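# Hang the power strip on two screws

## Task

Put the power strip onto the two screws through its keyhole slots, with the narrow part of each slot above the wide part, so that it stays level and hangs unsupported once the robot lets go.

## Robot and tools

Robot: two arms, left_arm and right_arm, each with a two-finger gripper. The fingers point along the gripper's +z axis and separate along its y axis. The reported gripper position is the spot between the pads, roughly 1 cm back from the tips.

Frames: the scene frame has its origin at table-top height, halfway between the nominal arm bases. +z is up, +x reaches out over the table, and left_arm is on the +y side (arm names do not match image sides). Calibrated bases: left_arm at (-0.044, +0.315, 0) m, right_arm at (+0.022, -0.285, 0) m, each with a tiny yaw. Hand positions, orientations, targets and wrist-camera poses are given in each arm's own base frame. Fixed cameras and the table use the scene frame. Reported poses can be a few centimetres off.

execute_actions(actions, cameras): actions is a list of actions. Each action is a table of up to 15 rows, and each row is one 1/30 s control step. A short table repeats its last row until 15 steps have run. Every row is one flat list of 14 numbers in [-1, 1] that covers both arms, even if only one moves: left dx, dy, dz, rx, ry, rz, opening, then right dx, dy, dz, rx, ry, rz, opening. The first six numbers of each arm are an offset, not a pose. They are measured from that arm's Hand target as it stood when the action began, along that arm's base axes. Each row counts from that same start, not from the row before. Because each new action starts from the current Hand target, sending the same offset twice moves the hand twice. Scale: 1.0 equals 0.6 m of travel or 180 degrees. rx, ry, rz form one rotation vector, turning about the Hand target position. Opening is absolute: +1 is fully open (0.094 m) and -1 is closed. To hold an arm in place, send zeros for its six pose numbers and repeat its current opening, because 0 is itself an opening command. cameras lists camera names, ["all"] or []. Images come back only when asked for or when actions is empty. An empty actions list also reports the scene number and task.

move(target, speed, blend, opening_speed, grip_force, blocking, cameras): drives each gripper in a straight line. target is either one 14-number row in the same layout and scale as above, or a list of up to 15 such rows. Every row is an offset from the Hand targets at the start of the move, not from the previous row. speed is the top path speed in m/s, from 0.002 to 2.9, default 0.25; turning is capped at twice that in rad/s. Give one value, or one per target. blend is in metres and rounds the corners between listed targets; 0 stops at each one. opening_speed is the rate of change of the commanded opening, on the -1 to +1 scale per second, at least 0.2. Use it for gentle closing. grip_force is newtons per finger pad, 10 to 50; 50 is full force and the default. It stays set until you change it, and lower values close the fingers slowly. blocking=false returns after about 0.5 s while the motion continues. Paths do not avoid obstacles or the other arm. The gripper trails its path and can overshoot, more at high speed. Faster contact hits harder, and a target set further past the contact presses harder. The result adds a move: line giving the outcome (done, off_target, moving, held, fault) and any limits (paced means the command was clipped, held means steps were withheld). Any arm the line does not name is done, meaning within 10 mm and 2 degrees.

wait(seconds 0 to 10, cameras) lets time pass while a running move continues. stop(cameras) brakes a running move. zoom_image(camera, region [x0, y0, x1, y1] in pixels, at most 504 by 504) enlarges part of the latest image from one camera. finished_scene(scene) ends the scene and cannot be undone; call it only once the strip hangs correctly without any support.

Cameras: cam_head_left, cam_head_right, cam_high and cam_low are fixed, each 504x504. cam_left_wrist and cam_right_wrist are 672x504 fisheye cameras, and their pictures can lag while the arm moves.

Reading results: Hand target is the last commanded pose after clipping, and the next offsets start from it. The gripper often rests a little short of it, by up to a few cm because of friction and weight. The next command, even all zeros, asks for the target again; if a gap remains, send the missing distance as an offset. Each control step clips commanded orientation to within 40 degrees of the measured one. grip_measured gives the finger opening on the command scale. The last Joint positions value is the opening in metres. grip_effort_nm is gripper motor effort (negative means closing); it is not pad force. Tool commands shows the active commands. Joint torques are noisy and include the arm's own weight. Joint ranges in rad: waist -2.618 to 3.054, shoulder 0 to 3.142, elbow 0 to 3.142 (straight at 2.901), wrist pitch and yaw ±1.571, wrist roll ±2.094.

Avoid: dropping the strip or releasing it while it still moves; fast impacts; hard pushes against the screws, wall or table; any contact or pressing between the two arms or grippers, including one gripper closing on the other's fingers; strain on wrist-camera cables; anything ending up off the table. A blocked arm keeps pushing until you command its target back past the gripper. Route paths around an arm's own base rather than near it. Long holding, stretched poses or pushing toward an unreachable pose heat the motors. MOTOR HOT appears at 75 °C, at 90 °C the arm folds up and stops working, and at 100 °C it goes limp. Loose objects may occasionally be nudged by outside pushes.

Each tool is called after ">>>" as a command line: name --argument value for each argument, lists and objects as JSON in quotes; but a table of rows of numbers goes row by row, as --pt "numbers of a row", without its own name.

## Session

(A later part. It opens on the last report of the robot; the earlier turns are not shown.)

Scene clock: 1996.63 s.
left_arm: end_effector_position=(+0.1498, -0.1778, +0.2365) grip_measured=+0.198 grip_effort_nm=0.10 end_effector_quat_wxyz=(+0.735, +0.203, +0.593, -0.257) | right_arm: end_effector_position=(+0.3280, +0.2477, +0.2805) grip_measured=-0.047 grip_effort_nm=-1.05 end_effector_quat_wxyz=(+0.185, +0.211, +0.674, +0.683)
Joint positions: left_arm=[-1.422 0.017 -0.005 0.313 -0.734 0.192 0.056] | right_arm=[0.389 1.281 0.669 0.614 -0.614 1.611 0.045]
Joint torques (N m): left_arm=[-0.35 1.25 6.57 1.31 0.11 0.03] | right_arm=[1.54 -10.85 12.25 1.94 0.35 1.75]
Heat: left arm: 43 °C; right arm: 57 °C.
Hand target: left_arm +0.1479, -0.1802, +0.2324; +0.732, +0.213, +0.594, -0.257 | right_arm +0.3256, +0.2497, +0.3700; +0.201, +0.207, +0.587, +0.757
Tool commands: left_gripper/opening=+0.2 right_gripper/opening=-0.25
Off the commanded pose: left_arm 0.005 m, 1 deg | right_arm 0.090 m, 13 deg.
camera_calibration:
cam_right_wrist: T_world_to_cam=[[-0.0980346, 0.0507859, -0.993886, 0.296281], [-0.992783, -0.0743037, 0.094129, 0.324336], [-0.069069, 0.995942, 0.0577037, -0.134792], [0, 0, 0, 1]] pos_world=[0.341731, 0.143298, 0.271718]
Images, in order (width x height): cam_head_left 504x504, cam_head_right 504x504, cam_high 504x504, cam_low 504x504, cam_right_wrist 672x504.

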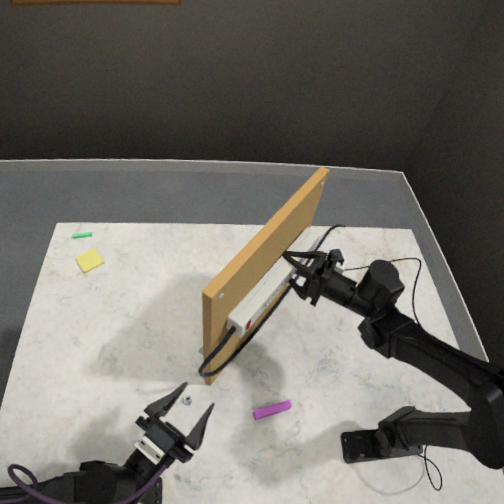

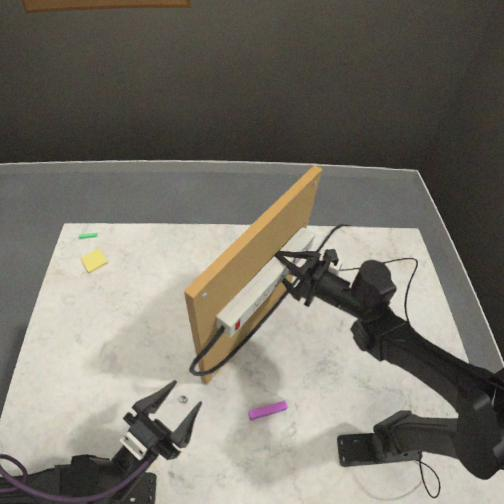

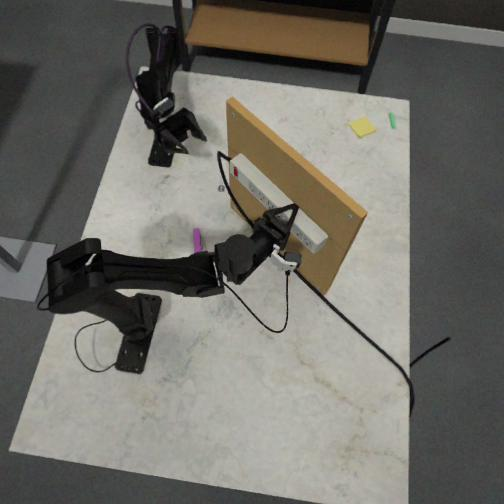

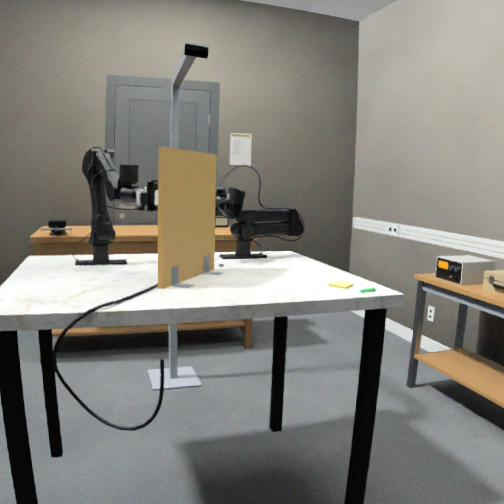

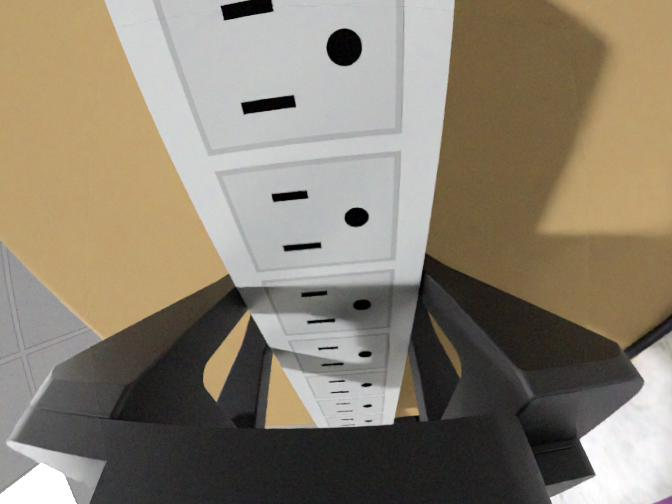

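>>> move --target '[0,0,0,0,0,0,0.2,-0.006,-0.008,-0.01,0.0,0.0,0.012,-0.25]' --speed 0.03

>>> move --target '[0,0,0,0,0,0,0.2,-0.006,-0.008,0.0,0.0,0.0,0.008,-0.25]' --speed 0.03 --cameras '["cam_high","cam_head_left","cam_left_wrist"]'

>>> zoom_image --camera "cam_high" --region '[190, 130, 330, 270]'

>>> zoom_image --camera "cam_head_left" --region '[220, 210, 360, 350]'

>>> zoom_image --camera "cam_left_wrist" --region '[230, 90, 430, 240]'

Scene clock: 2022.73 s.
left_arm: end_effector_position=(+0.1498, -0.1778, +0.2365) grip_measured=+0.198 grip_effort_nm=0.10 end_effector_quat_wxyz=(+0.735, +0.203, +0.593, -0.257) | right_arm: end_effector_position=(+0.3278, +0.2476, +0.2801) grip_measured=-0.047 grip_effort_nm=-1.05 end_effector_quat_wxyz=(+0.184, +0.212, +0.675, +0.682)
Joint positions: left_arm=[-1.422 0.017 -0.005 0.313 -0.734 0.192 0.056] | right_arm=[0.389 1.279 0.669 0.61 -0.614 1.611 0.045]
Joint torques (N m): left_arm=[-0.4 1.2 6.53 1.31 0.13 0.02] | right_arm=[-0.64 -10.06 11.23 2.1 -0.1 1.79]
Heat: left arm: 43 °C; right arm: 58 °C.
Hand target: left_arm +0.1479, -0.1802, +0.2324; +0.732, +0.213, +0.594, -0.257 | right_arm +0.3220, +0.2449, +0.3640; +0.187, +0.196, +0.590, +0.760
Off the commanded pose: left_arm 0.005 m, 1 deg | right_arm 0.084 m, 13 deg.
move: off_target (right_arm)

Scene clock: 2023.77 s.
left_arm: end_effector_position=(+0.1498, -0.1778, +0.2365) grip_measured=+0.198 grip_effort_nm=0.10 end_effector_quat_wxyz=(+0.735, +0.203, +0.593, -0.257) | right_arm: end_effector_position=(+0.3274, +0.2473, +0.2801) grip_measured=-0.047 grip_effort_nm=-1.05 end_effector_quat_wxyz=(+0.183, +0.210, +0.675, +0.683)
Joint positions: left_arm=[-1.422 0.017 -0.005 0.313 -0.734 0.192 0.056] | right_arm=[0.386 1.279 0.669 0.61 -0.621 1.611 0.045]
Joint torques (N m): left_arm=[-0.38 1.25 6.58 1.32 0.12 0.01] | right_arm=[-1.69 -10.85 10.99 2.08 -0.42 1.82]
Heat: left arm: 43 °C; right arm: 58 °C.
Hand target: left_arm +0.1479, -0.1802, +0.2324; +0.732, +0.213, +0.594, -0.257 | right_arm +0.3184, +0.2401, +0.3640; +0.177, +0.189, +0.593, +0.763
Off the commanded pose: left_arm 0.005 m, 1 deg | right_arm 0.085 m, 13 deg.
move: off_target (right_arm)
camera_calibration:
cam_left_wrist: T_world_to_cam=[[-0.611619, -0.786814, -0.0827386, -0.0298893], [-0.296489, 0.324909, -0.898069, 0.320088], [0.733496, -0.524745, -0.432003, 0.00143918], [0, 0, 0, 1]] pos_world=[0.0755662, -0.126762, 0.28561]
Images, in order (width x height): cam_head_left 504x504, cam_high 504x504, cam_left_wrist 672x504.

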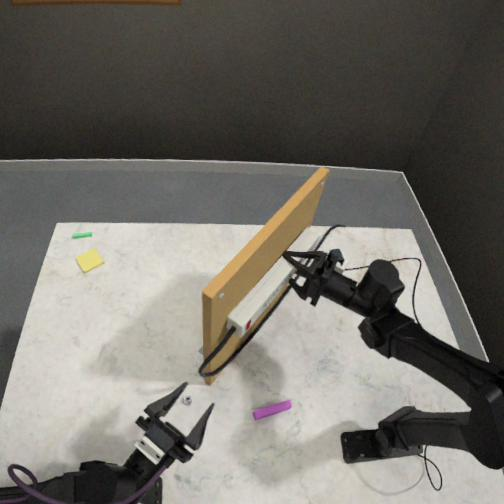

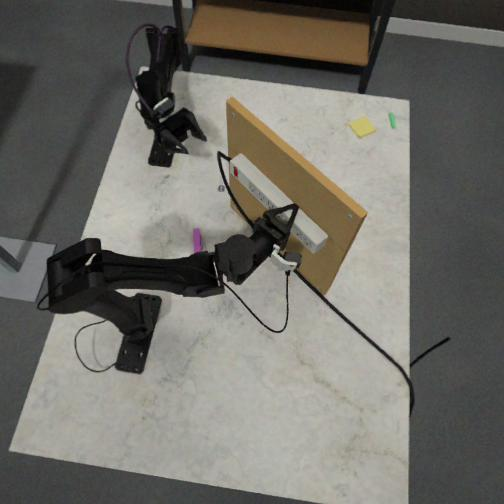

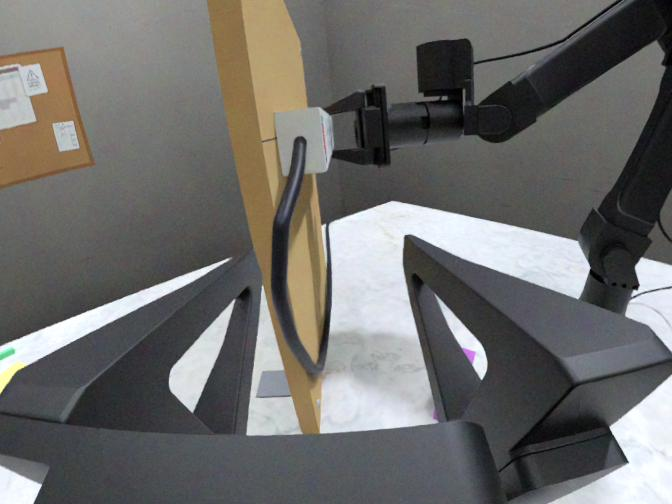

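Scaled by 3.600 from the camera's 504x504 image, which has a finer 720x720 frame.

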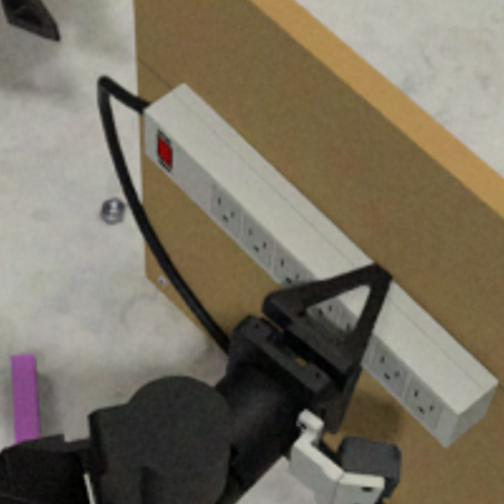

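Scaled by 3.600 from the camera's 504x504 image, which has a finer 720x720 frame.

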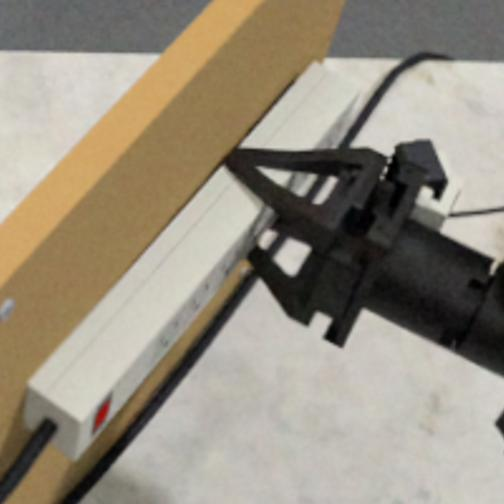

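Scaled by 2.520 from the camera's 672x504 image, which has a finer 960x720 frame.

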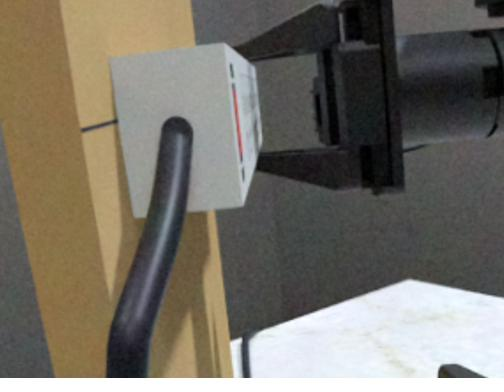

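>>> move --target '[0,0,0,0,0,0,0.2,0.004,0.005,0.015,0.010,0.013,-0.004,-0.25]' --speed 0.04

>>> move --target '[0,0,0,0,0,0,0.2,0.0,0.0,0.012,0.006,0.009,0,-0.25]' --speed 0.04 --cameras '["cam_high","cam_left_wrist"]'

>>> zoom_image --camera "cam_high" --region '[190, 130, 330, 270]'

>>> zoom_image --camera "cam_left_wrist" --region '[230, 90, 430, 240]'

Scene clock: 2035.30 s.
left_arm: end_effector_position=(+0.1498, -0.1778, +0.2365) grip_measured=+0.198 grip_effort_nm=0.10 end_effector_quat_wxyz=(+0.735, +0.203, +0.593, -0.257) | right_arm: end_effector_position=(+0.3276, +0.2472, +0.2801) grip_measured=-0.047 grip_effort_nm=-1.05 end_effector_quat_wxyz=(+0.183, +0.211, +0.675, +0.683)
Joint positions: left_arm=[-1.422 0.017 -0.005 0.313 -0.734 0.192 0.056] | right_arm=[0.386 1.279 0.669 0.61 -0.62 1.612 0.045]
Joint torques (N m): left_arm=[-0.34 1.26 6.65 1.31 0.11 0.03] | right_arm=[-0.5 -11.7 12.7 1.83 -0.15 2.27]
Heat: left arm: 43 °C; right arm: 57 °C.
Hand target: left_arm +0.1479, -0.1802, +0.2324; +0.732, +0.213, +0.594, -0.257 | right_arm +0.3208, +0.2431, +0.3730; +0.167, +0.211, +0.583, +0.767
Off the commanded pose: left_arm 0.005 m, 1 deg | right_arm 0.093 m, 14 deg.
move: off_target (right_arm)

Scene clock: 2036.67 s.
left_arm: end_effector_position=(+0.1498, -0.1778, +0.2365) grip_measured=+0.198 grip_effort_nm=0.10 end_effector_quat_wxyz=(+0.735, +0.203, +0.593, -0.257) | right_arm: end_effector_position=(+0.3277, +0.2472, +0.2798) grip_measured=-0.047 grip_effort_nm=-1.05 end_effector_quat_wxyz=(+0.181, +0.213, +0.675, +0.682)
Joint positions: left_arm=[-1.422 0.017 -0.005 0.313 -0.734 0.192 0.056] | right_arm=[0.386 1.279 0.671 0.605 -0.62 1.615 0.045]
Joint torques (N m): left_arm=[-0.36 1.21 6.61 1.3 0.12 0.04] | right_arm=[-0.36 -12.86 13.83 1.66 -0.15 2.54]
Heat: left arm: 43 °C; right arm: 57 °C.
Hand target: left_arm +0.1479, -0.1802, +0.2324; +0.732, +0.213, +0.594, -0.257 | right_arm +0.3208, +0.2431, +0.3802; +0.157, +0.223, +0.578, +0.769
Off the commanded pose: left_arm 0.005 m, 1 deg | right_arm 0.101 m, 15 deg.
move: off_target (right_arm)
camera_calibration:
cam_left_wrist: T_world_to_cam=[[-0.611619, -0.786814, -0.0827386, -0.0298893], [-0.296489, 0.324909, -0.898069, 0.320088], [0.733496, -0.524745, -0.432003, 0.00143918], [0, 0, 0, 1]] pos_world=[0.0755662, -0.126762, 0.28561]
Images, in order (width x height): cam_high 504x504, cam_left_wrist 672x504.

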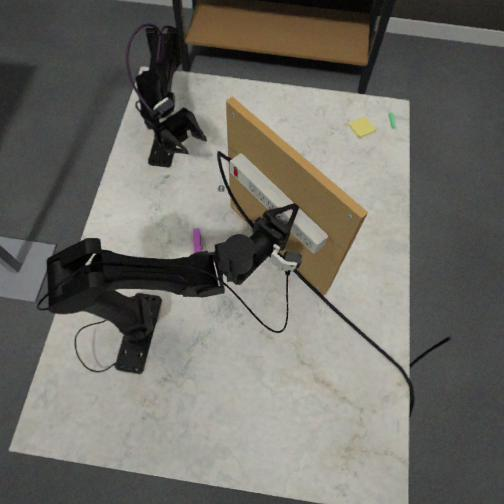

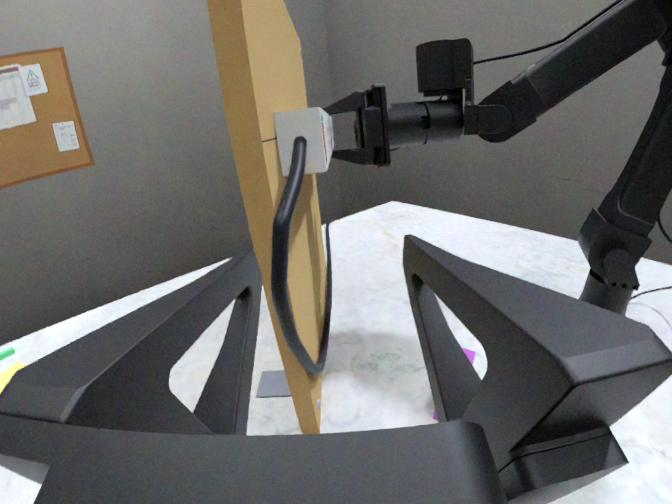

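Scaled by 3.600 from the camera's 504x504 image, which has a finer 720x720 frame.

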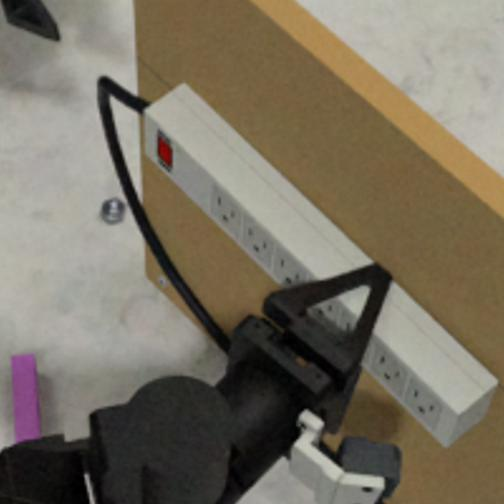

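Scaled by 2.520 from the camera's 672x504 image, which has a finer 960x720 frame.

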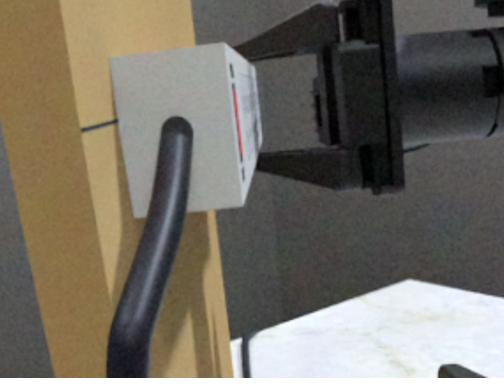

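>>> move --target '[0,0,0,0,0,0,0.2,0.020,0.024,-0.06,-0.069,-0.0115,0.0,-0.25]' --speed 0.05

>>> move --target '[0,0,0,0,0,0,0.2,0.003,0.004,-0.015,0.002,0.003,0.0,-0.25]' --speed 0.03 --cameras '["cam_high","cam_head_left","cam_left_wrist"]'

>>> zoom_image --camera "cam_high" --region '[190, 130, 330, 270]'

>>> zoom_image --camera "cam_head_left" --region '[220, 210, 360, 350]'

>>> zoom_image --camera "cam_left_wrist" --region '[230, 90, 430, 240]'

Scene clock: 2065.43 s.
left_arm: end_effector_position=(+0.1498, -0.1778, +0.2365) grip_measured=+0.198 grip_effort_nm=0.10 end_effector_quat_wxyz=(+0.735, +0.203, +0.593, -0.257) | right_arm: end_effector_position=(+0.3288, +0.2486, +0.2777) grip_measured=-0.041 grip_effort_nm=-1.05 end_effector_quat_wxyz=(+0.174, +0.210, +0.693, +0.667)
Joint positions: left_arm=[-1.422 0.017 -0.005 0.313 -0.734 0.192 0.056] | right_arm=[0.381 1.278 0.714 0.502 -0.638 1.572 0.045]
Joint torques (N m): left_arm=[-0.36 1.31 6.58 1.29 0.11 0.03] | right_arm=[1.03 -7.15 14.72 1.08 0.03 0.7]
Heat: left arm: 43 °C; right arm: 55 °C.
Hand target: left_arm +0.1479, -0.1802, +0.2324; +0.732, +0.213, +0.594, -0.257 | right_arm +0.3328, +0.2575, +0.3442; +0.190, +0.191, +0.655, +0.706
Off the commanded pose: left_arm 0.005 m, 1 deg | right_arm 0.067 m, 7 deg.
move: off_target (right_arm)

Scene clock: 2066.43 s.
left_arm: end_effector_position=(+0.1498, -0.1778, +0.2365) grip_measured=+0.198 grip_effort_nm=0.10 end_effector_quat_wxyz=(+0.735, +0.203, +0.593, -0.257) | right_arm: end_effector_position=(+0.3286, +0.2483, +0.2785) grip_measured=-0.041 grip_effort_nm=-1.05 end_effector_quat_wxyz=(+0.176, +0.210, +0.693, +0.667)
Joint positions: left_arm=[-1.422 0.017 -0.005 0.313 -0.734 0.192 0.056] | right_arm=[0.381 1.275 0.714 0.501 -0.637 1.571 0.045]
Joint torques (N m): left_arm=[-0.39 1.21 6.6 1.32 0.11 0.04] | right_arm=[1.57 -4.86 13.42 1.37 0.06 0.81]
Heat: left arm: 43 °C; right arm: 55 °C.
Hand target: left_arm +0.1479, -0.1802, +0.2324; +0.732, +0.213, +0.594, -0.257 | right_arm +0.3346, +0.2599, +0.3352; +0.187, +0.195, +0.654, +0.707
Off the commanded pose: left_arm 0.005 m, 1 deg | right_arm 0.058 m, 7 deg.
move: off_target (right_arm)
camera_calibration:
cam_left_wrist: T_world_to_cam=[[-0.611619, -0.786814, -0.0827386, -0.0298893], [-0.296489, 0.324909, -0.898069, 0.320088], [0.733496, -0.524745, -0.432003, 0.00143918], [0, 0, 0, 1]] pos_world=[0.0755662, -0.126762, 0.28561]
Images, in order (width x height): cam_head_left 504x504, cam_high 504x504, cam_left_wrist 672x504.

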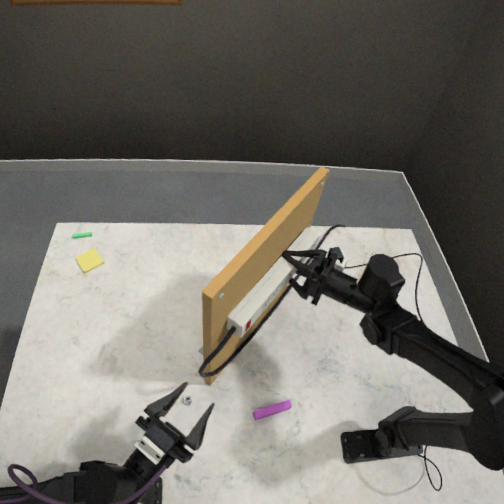

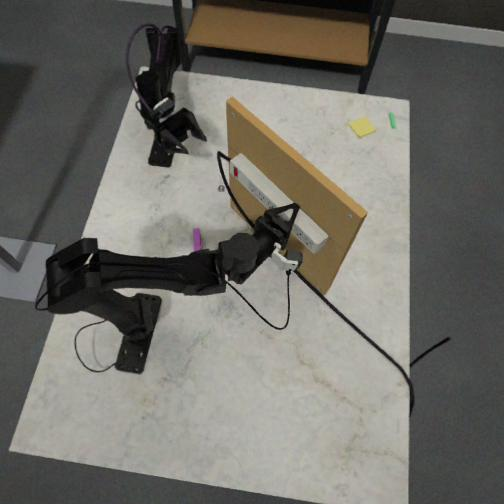

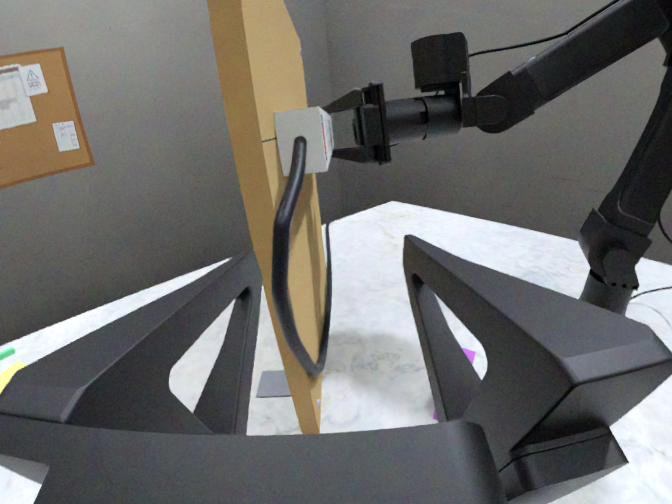

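Scaled by 3.600 from the camera's 504x504 image, which has a finer 720x720 frame.

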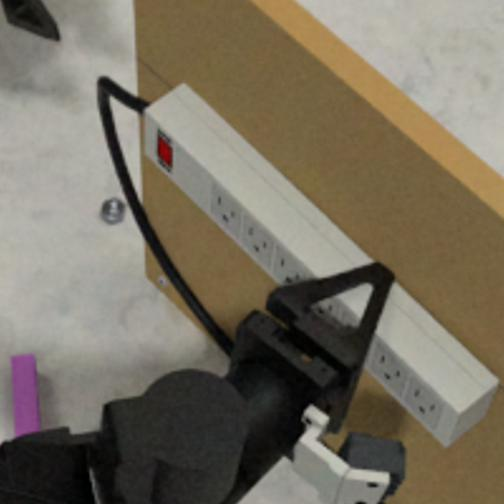

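Scaled by 3.600 from the camera's 504x504 image, which has a finer 720x720 frame.

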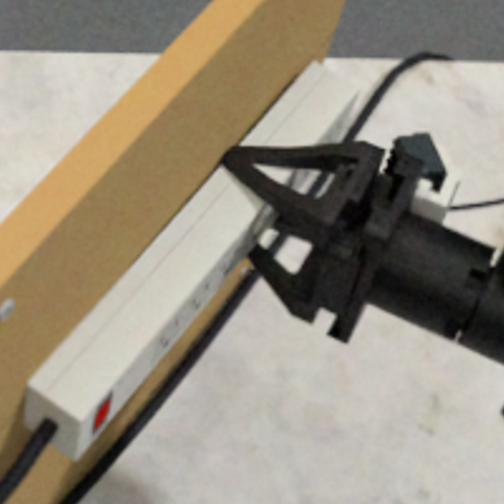

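Scaled by 2.520 from the camera's 672x504 image, which has a finer 960x720 frame.

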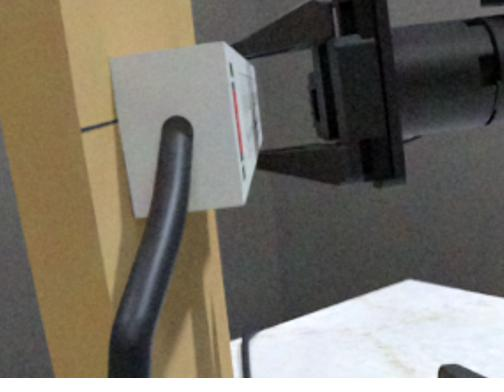

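>>> move --target '[0,0,0,0,0,0,0.2,-0.008,-0.013,-0.05,0.024,0.008,0.0,-0.25]' --speed 0.05

>>> move --target '[0,0,0,0,0,0,0.2,0.0,0.0,-0.02,0.01,0.012,-0.004,-0.25]' --speed 0.03 --cameras '["cam_high","cam_head_left","cam_left_wrist"]'

>>> zoom_image --camera "cam_high" --region '[190, 130, 330, 270]'

>>> zoom_image --camera "cam_head_left" --region '[220, 210, 360, 350]'

>>> zoom_image --camera "cam_left_wrist" --region '[230, 90, 430, 240]'

Scene clock: 2097.50 s.
left_arm: end_effector_position=(+0.1498, -0.1778, +0.2365) grip_measured=+0.198 grip_effort_nm=0.10 end_effector_quat_wxyz=(+0.735, +0.203, +0.593, -0.257) | right_arm: end_effector_position=(+0.3281, +0.2486, +0.2769) grip_measured=-0.041 grip_effort_nm=-1.05 end_effector_quat_wxyz=(+0.179, +0.203, +0.674, +0.687)
Joint positions: left_arm=[-1.422 0.017 -0.005 0.313 -0.734 0.192 0.056] | right_arm=[0.38 1.302 0.662 0.651 -0.644 1.614 0.045]
Joint torques (N m): left_arm=[-0.38 1.21 6.63 1.32 0.11 0.02] | right_arm=[0.59 -3.7 7.15 2.01 0.08 1.24]
Heat: left arm: 43 °C; right arm: 53 °C.
Hand target: left_arm +0.1479, -0.1802, +0.2324; +0.732, +0.213, +0.594, -0.257 | right_arm +0.3298, +0.2521, +0.3052; +0.171, +0.211, +0.629, +0.729
Off the commanded pose: left_arm 0.005 m, 1 deg | right_arm 0.029 m, 7 deg.
move: off_target (right_arm)

Scene clock: 2099.17 s.
left_arm: end_effector_position=(+0.1498, -0.1778, +0.2365) grip_measured=+0.198 grip_effort_nm=0.10 end_effector_quat_wxyz=(+0.735, +0.203, +0.593, -0.257) | right_arm: end_effector_position=(+0.3282, +0.2484, +0.2763) grip_measured=-0.041 grip_effort_nm=-1.05 end_effector_quat_wxyz=(+0.181, +0.200, +0.661, +0.700)
Joint positions: left_arm=[-1.422 0.017 -0.005 0.313 -0.734 0.192 0.056] | right_arm=[0.38 1.325 0.631 0.752 -0.643 1.646 0.045]
Joint torques (N m): left_arm=[-0.38 1.22 6.54 1.31 0.11 0.02] | right_arm=[1.47 -3.69 6.23 1.71 0.34 1.38]
Heat: left arm: 43 °C; right arm: 53 °C.
Hand target: left_arm +0.1479, -0.1802, +0.2324; +0.732, +0.213, +0.594, -0.257 | right_arm +0.3298, +0.2521, +0.2932; +0.160, +0.231, +0.619, +0.733
Off the commanded pose: left_arm 0.005 m, 1 deg | right_arm 0.017 m, 7 deg.
move: off_target (right_arm)
camera_calibration:
cam_left_wrist: T_world_to_cam=[[-0.611619, -0.786814, -0.0827386, -0.0298893], [-0.296489, 0.324909, -0.898069, 0.320088], [0.733496, -0.524745, -0.432003, 0.00143918], [0, 0, 0, 1]] pos_world=[0.0755662, -0.126762, 0.28561]
Images, in order (width x height): cam_head_left 504x504, cam_high 504x504, cam_left_wrist 672x504.

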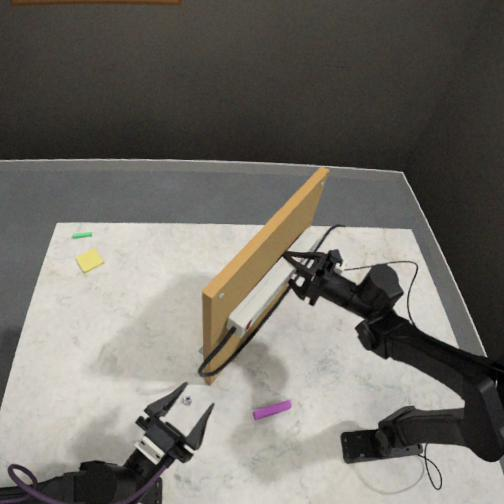

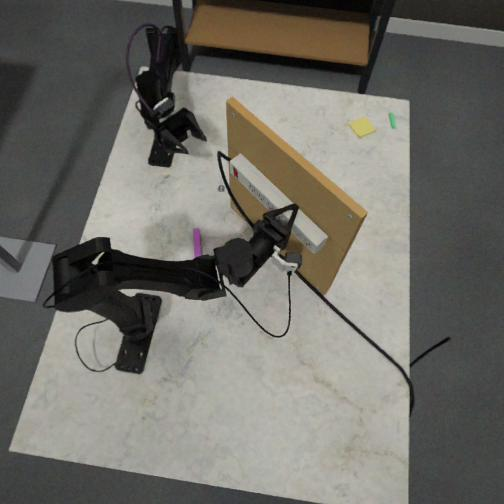

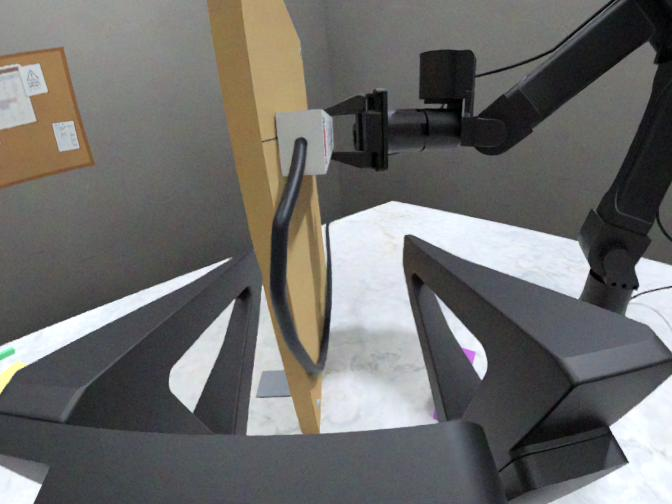

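Scaled by 3.600 from the camera's 504x504 image, which has a finer 720x720 frame.

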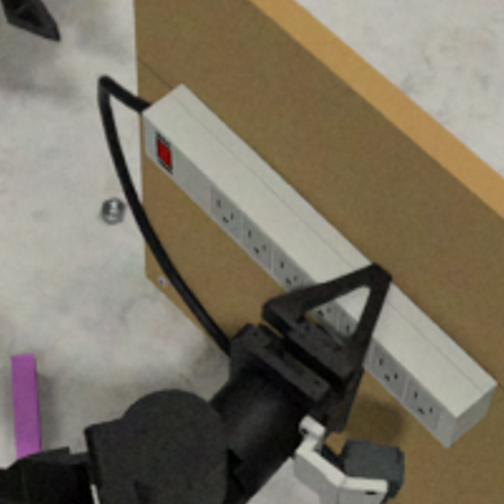

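Scaled by 3.600 from the camera's 504x504 image, which has a finer 720x720 frame.

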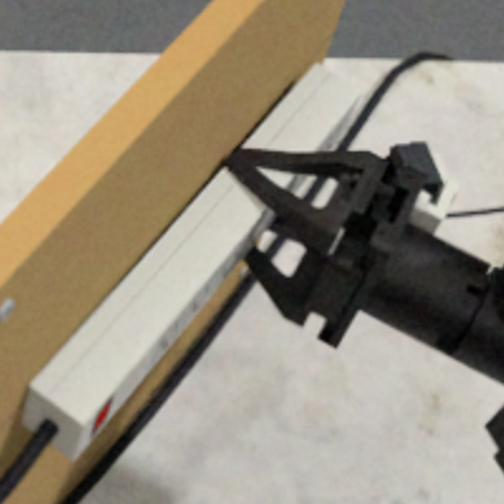

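Scaled by 2.520 from the camera's 672x504 image, which has a finer 960x720 frame.

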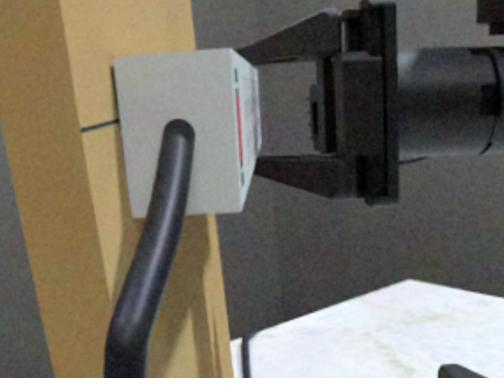

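>>> move --target '[0,0,0,0,0,0,0.2,-0.001,-0.002,-0.012,0.02,0.026,-0.004,-0.25]' --speed 0.04 --cameras '["cam_high","cam_head_left","cam_left_wrist"]'

>>> zoom_image --camera "cam_high" --region '[190, 130, 330, 270]'

>>> zoom_image --camera "cam_left_wrist" --region '[230, 90, 430, 240]'

Scene clock: 2107.57 s.
left_arm: end_effector_position=(+0.1498, -0.1778, +0.2365) grip_measured=+0.198 grip_effort_nm=0.10 end_effector_quat_wxyz=(+0.735, +0.203, +0.593, -0.257) | right_arm: end_effector_position=(+0.3283, +0.2486, +0.2761) grip_measured=-0.041 grip_effort_nm=-1.05 end_effector_quat_wxyz=(+0.185, +0.209, +0.650, +0.707)
Joint positions: left_arm=[-1.422 0.017 -0.005 0.313 -0.734 0.192 0.056] | right_arm=[0.392 1.332 0.609 0.804 -0.611 1.674 0.045]
Joint torques (N m): left_arm=[-0.4 1.26 6.57 1.32 0.11 0.03] | right_arm=[1.47 -3.74 5.65 1.59 0.4 2.05]
Heat: left arm: 43 °C; right arm: 54 °C.
Hand target: left_arm +0.1479, -0.1802, +0.2324; +0.732, +0.213, +0.594, -0.257 | right_arm +0.3292, +0.2509, +0.2860; +0.132, +0.270, +0.600, +0.741
Off the commanded pose: left_arm 0.005 m, 1 deg | right_arm 0.010 m, 12 deg.
move: off_target (right_arm)
camera_calibration:
cam_left_wrist: T_world_to_cam=[[-0.611619, -0.786814, -0.0827386, -0.0298893], [-0.296489, 0.324909, -0.898069, 0.320088], [0.733496, -0.524745, -0.432003, 0.00143918], [0, 0, 0, 1]] pos_world=[0.0755662, -0.126762, 0.28561]
Images, in order (width x height): cam_head_left 504x504, cam_high 504x504, cam_left_wrist 672x504.

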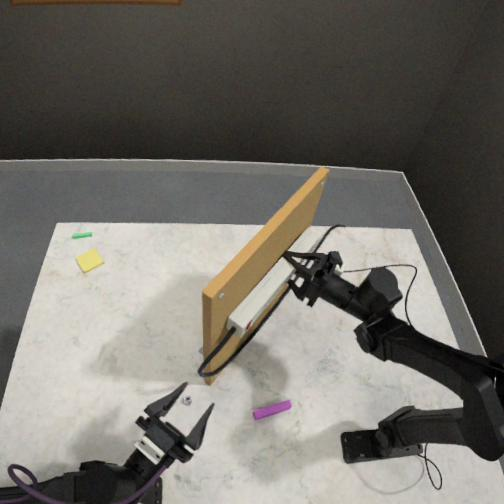

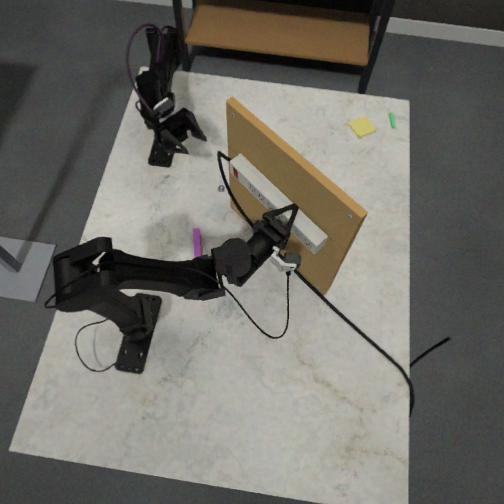

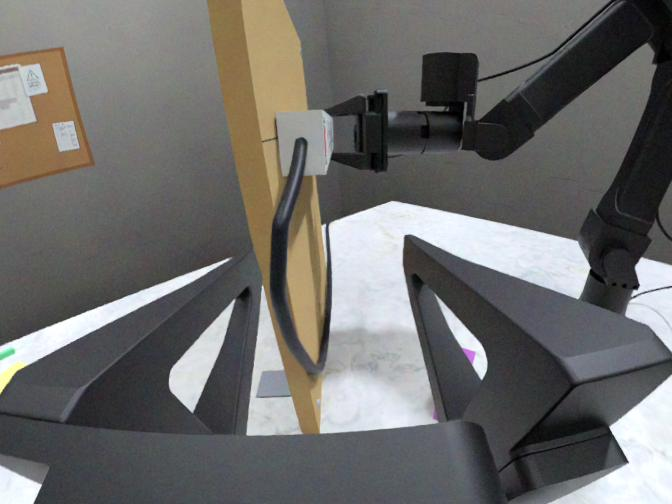

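Scaled by 3.600 from the camera's 504x504 image, which has a finer 720x720 frame.

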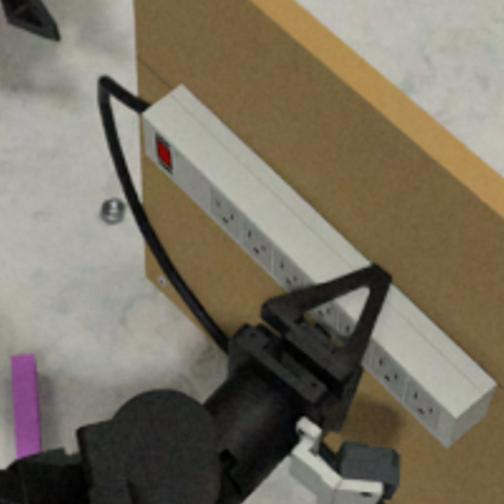

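Scaled by 2.520 from the camera's 672x504 image, which has a finer 960x720 frame.

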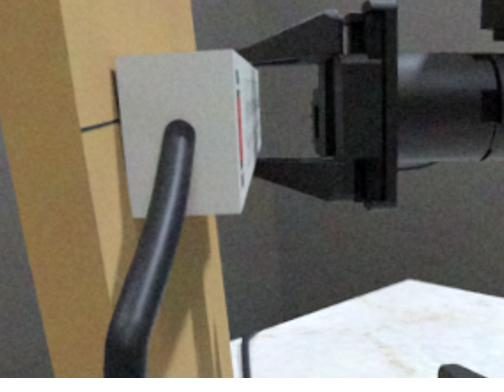

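>>> move --target '[0,0,0,0,0,0,0.2,0.004,0.006,-0.02,-0.02,-0.028,0.012,-0.25]' --speed 0.04

>>> move --target '[0,0,0,0,0,0,0.2,0.005,0.008,-0.02,0,0,0.01,-0.25]' --speed 0.04 --cameras '["cam_high","cam_head_left","cam_left_wrist"]'

>>> zoom_image --camera "cam_high" --region '[190, 130, 330, 270]'

>>> zoom_image --camera "cam_head_left" --region '[220, 210, 360, 350]'

>>> zoom_image --camera "cam_left_wrist" --region '[230, 90, 430, 240]'

Scene clock: 2119.67 s.
left_arm: end_effector_position=(+0.1498, -0.1778, +0.2365) grip_measured=+0.198 grip_effort_nm=0.10 end_effector_quat_wxyz=(+0.735, +0.203, +0.593, -0.257) | right_arm: end_effector_position=(+0.3284, +0.2493, +0.2748) grip_measured=-0.041 grip_effort_nm=-1.05 end_effector_quat_wxyz=(+0.186, +0.187, +0.641, +0.721)
Joint positions: left_arm=[-1.422 0.017 -0.005 0.313 -0.734 0.192 0.056] | right_arm=[0.378 1.382 0.591 0.927 -0.652 1.684 0.045]
Joint torques (N m): left_arm=[-0.38 1.17 6.57 1.3 0.12 0.03] | right_arm=[1.24 -2.03 5.98 1.29 0.23 1.08]
Heat: left arm: 43 °C; right arm: 53 °C.
Hand target: left_arm +0.1479, -0.1802, +0.2324; +0.732, +0.213, +0.594, -0.257 | right_arm +0.3316, +0.2545, +0.2740; +0.153, +0.221, +0.622, +0.736
Off the commanded pose: left_arm 0.005 m, 1 deg | right_arm 0.006 m, 6 deg.
move: off_target (right_arm)

Scene clock: 2120.80 s.
left_arm: end_effector_position=(+0.1498, -0.1778, +0.2365) grip_measured=+0.198 grip_effort_nm=0.10 end_effector_quat_wxyz=(+0.735, +0.203, +0.593, -0.257) | right_arm: end_effector_position=(+0.3280, +0.2491, +0.2744) grip_measured=-0.039 grip_effort_nm=-1.05 end_effector_quat_wxyz=(+0.182, +0.165, +0.635, +0.732)
Joint positions: left_arm=[-1.422 0.017 -0.005 0.313 -0.734 0.192 0.056] | right_arm=[0.36 1.428 0.585 1.025 -0.704 1.7 0.045]
Joint torques (N m): left_arm=[-0.38 1.22 6.52 1.32 0.12 0.03] | right_arm=[2.33 -0.58 5.7 1.06 0.39 1]
Heat: left arm: 43 °C; right arm: 53 °C.
Hand target: left_arm +0.1479, -0.1802, +0.2324; +0.732, +0.213, +0.594, -0.257 | right_arm +0.3346, +0.2593, +0.2620; +0.141, +0.211, +0.625, +0.738
Off the commanded pose: left_arm 0.005 m, 1 deg | right_arm 0.017 m, 7 deg.
move: off_target (right_arm)
camera_calibration:
cam_left_wrist: T_world_to_cam=[[-0.611619, -0.786814, -0.0827386, -0.0298893], [-0.296489, 0.324909, -0.898069, 0.320088], [0.733496, -0.524745, -0.432003, 0.00143918], [0, 0, 0, 1]] pos_world=[0.0755662, -0.126762, 0.28561]
Images, in order (width x height): cam_head_left 504x504, cam_high 504x504, cam_left_wrist 672x504.

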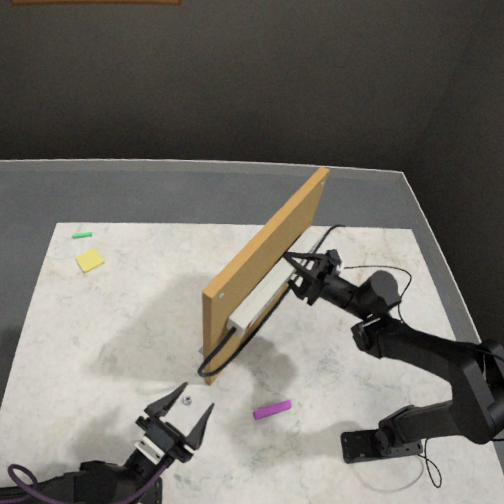

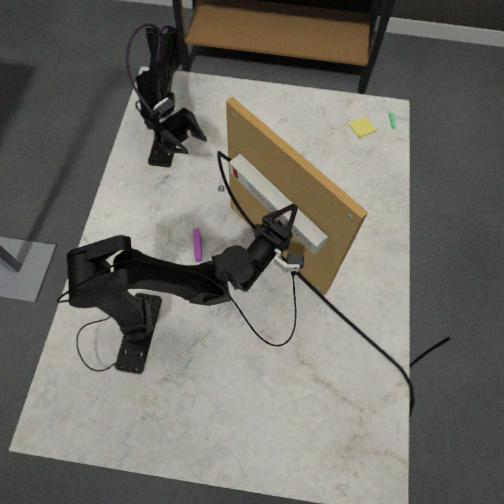

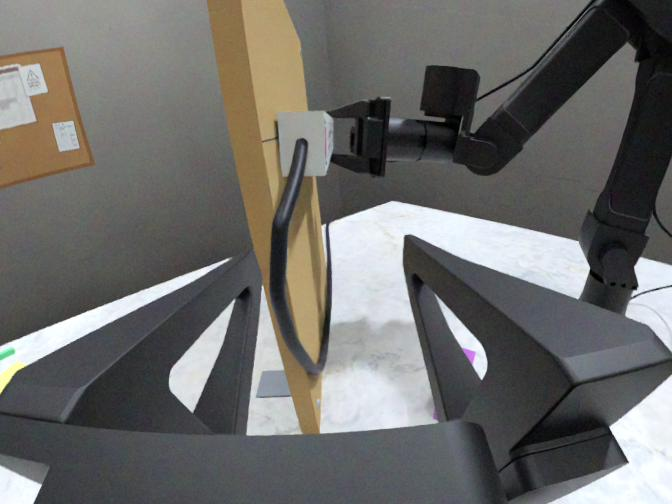

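Scaled by 3.600 from the camera's 504x504 image, which has a finer 720x720 frame.

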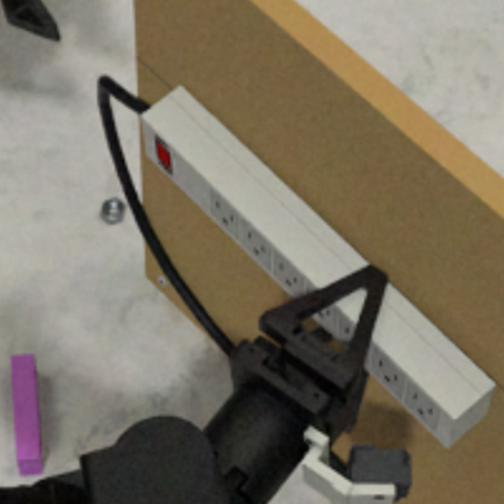

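Scaled by 3.600 from the camera's 504x504 image, which has a finer 720x720 frame.

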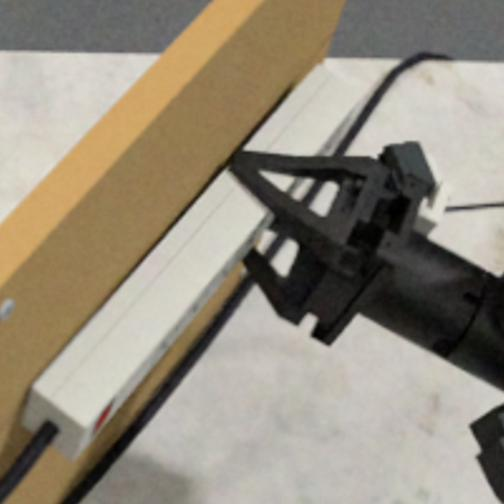

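Scaled by 2.520 from the camera's 672x504 image, which has a finer 960x720 frame.

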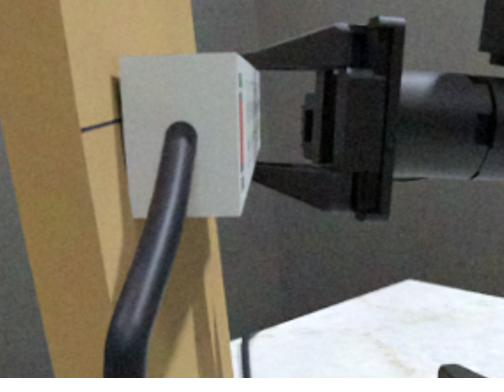

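>>> move --target '[0,0,0,0,0,0,0.2,0.012,0.015,0.03,-0.012,0.012,0.0,-0.25]' --speed 0.05

>>> move --target '[0,0,0,0,0,0,0.2,0.012,0.015,0.01,-0.008,0.006,0.008,-0.25]' --speed 0.04 --cameras '["cam_high","cam_head_left","cam_left_wrist"]'

>>> zoom_image --camera "cam_high" --region '[190, 130, 330, 270]'

>>> zoom_image --camera "cam_head_left" --region '[220, 210, 360, 350]'

>>> zoom_image --camera "cam_left_wrist" --region '[230, 90, 430, 240]'

Scene clock: 2143.27 s.
left_arm: end_effector_position=(+0.1498, -0.1778, +0.2365) grip_measured=+0.198 grip_effort_nm=0.10 end_effector_quat_wxyz=(+0.735, +0.203, +0.593, -0.257) | right_arm: end_effector_position=(+0.3287, +0.2494, +0.2749) grip_measured=-0.039 grip_effort_nm=-1.05 end_effector_quat_wxyz=(+0.177, +0.172, +0.644, +0.724)
Joint positions: left_arm=[-1.422 0.017 -0.005 0.313 -0.734 0.192 0.056] | right_arm=[0.36 1.404 0.603 0.946 -0.704 1.686 0.045]
Joint torques (N m): left_arm=[-0.42 1.22 6.57 1.31 0.11 0.03] | right_arm=[3.75 -1.81 11.4 0.24 0.53 0.98]
Heat: left arm: 43 °C; right arm: 50 °C.
Hand target: left_arm +0.1479, -0.1802, +0.2324; +0.732, +0.213, +0.594, -0.257 | right_arm +0.3418, +0.2683, +0.2800; +0.133, +0.223, +0.642, +0.722
Off the commanded pose: left_arm 0.005 m, 1 deg | right_arm 0.024 m, 8 deg.
move: off_target (right_arm)

Scene clock: 2144.67 s.
left_arm: end_effector_position=(+0.1498, -0.1778, +0.2365) grip_measured=+0.198 grip_effort_nm=0.10 end_effector_quat_wxyz=(+0.735, +0.203, +0.593, -0.257) | right_arm: end_effector_position=(+0.3288, +0.2507, +0.2753) grip_measured=-0.039 grip_effort_nm=-1.05 end_effector_quat_wxyz=(+0.166, +0.168, +0.658, +0.715)
Joint positions: left_arm=[-1.422 0.017 -0.005 0.313 -0.734 0.192 0.056] | right_arm=[0.35 1.391 0.635 0.861 -0.74 1.664 0.045]
Joint torques (N m): left_arm=[-0.4 1.22 6.6 1.31 0.12 0.02] | right_arm=[4.85 -0.21 14.38 0.2 0.62 1.03]
Heat: left arm: 43 °C; right arm: 50 °C.
Hand target: left_arm +0.1479, -0.1802, +0.2324; +0.732, +0.213, +0.594, -0.257 | right_arm +0.3490, +0.2773, +0.2860; +0.121, +0.220, +0.655, +0.713
Off the commanded pose: left_arm 0.005 m, 1 deg | right_arm 0.035 m, 8 deg.
move: off_target (right_arm)
camera_calibration:
cam_left_wrist: T_world_to_cam=[[-0.611619, -0.786814, -0.0827386, -0.0298893], [-0.296489, 0.324909, -0.898069, 0.320088], [0.733496, -0.524745, -0.432003, 0.00143918], [0, 0, 0, 1]] pos_world=[0.0755662, -0.126762, 0.28561]
Images, in order (width x height): cam_head_left 504x504, cam_high 504x504, cam_left_wrist 672x504.

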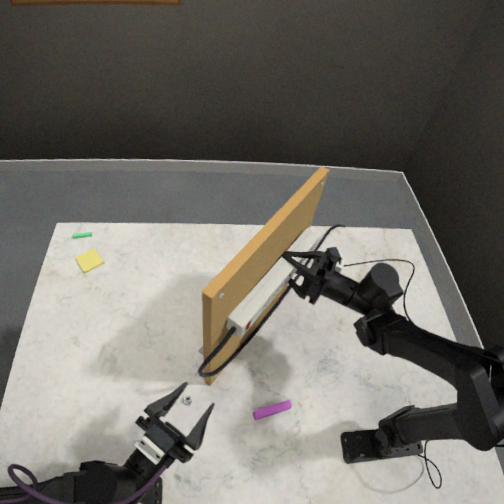

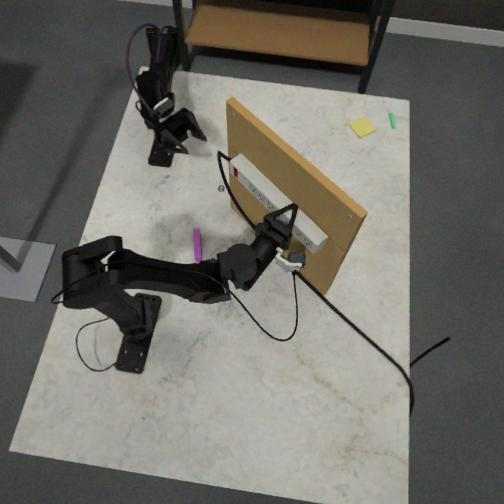

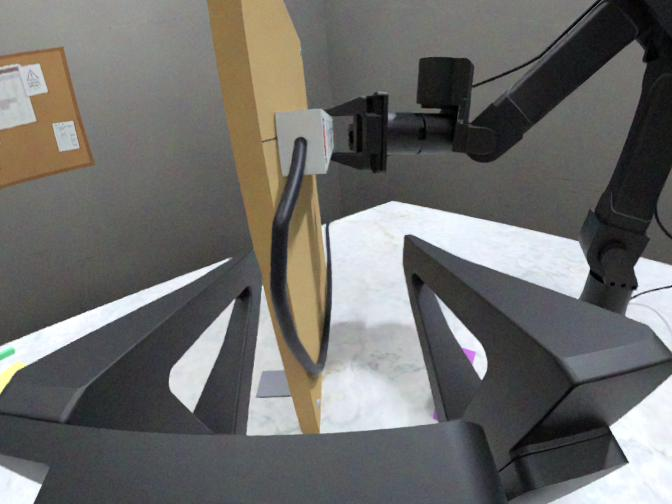

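Scaled by 3.600 from the camera's 504x504 image, which has a finer 720x720 frame.

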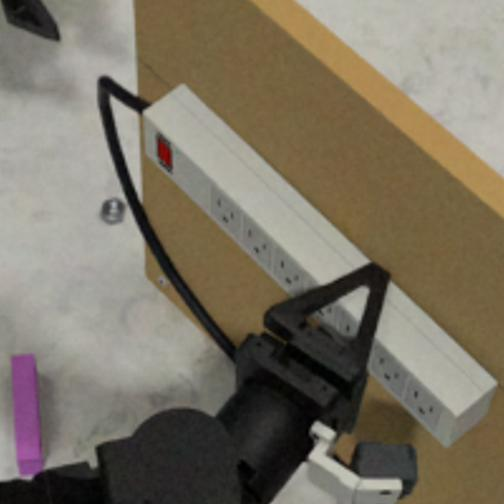

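Scaled by 3.600 from the camera's 504x504 image, which has a finer 720x720 frame.

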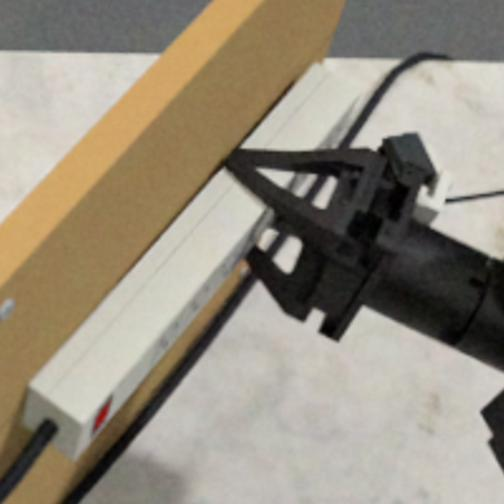

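Scaled by 2.520 from the camera's 672x504 image, which has a finer 960x720 frame.

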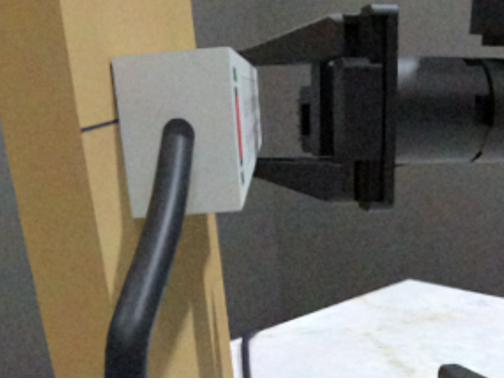

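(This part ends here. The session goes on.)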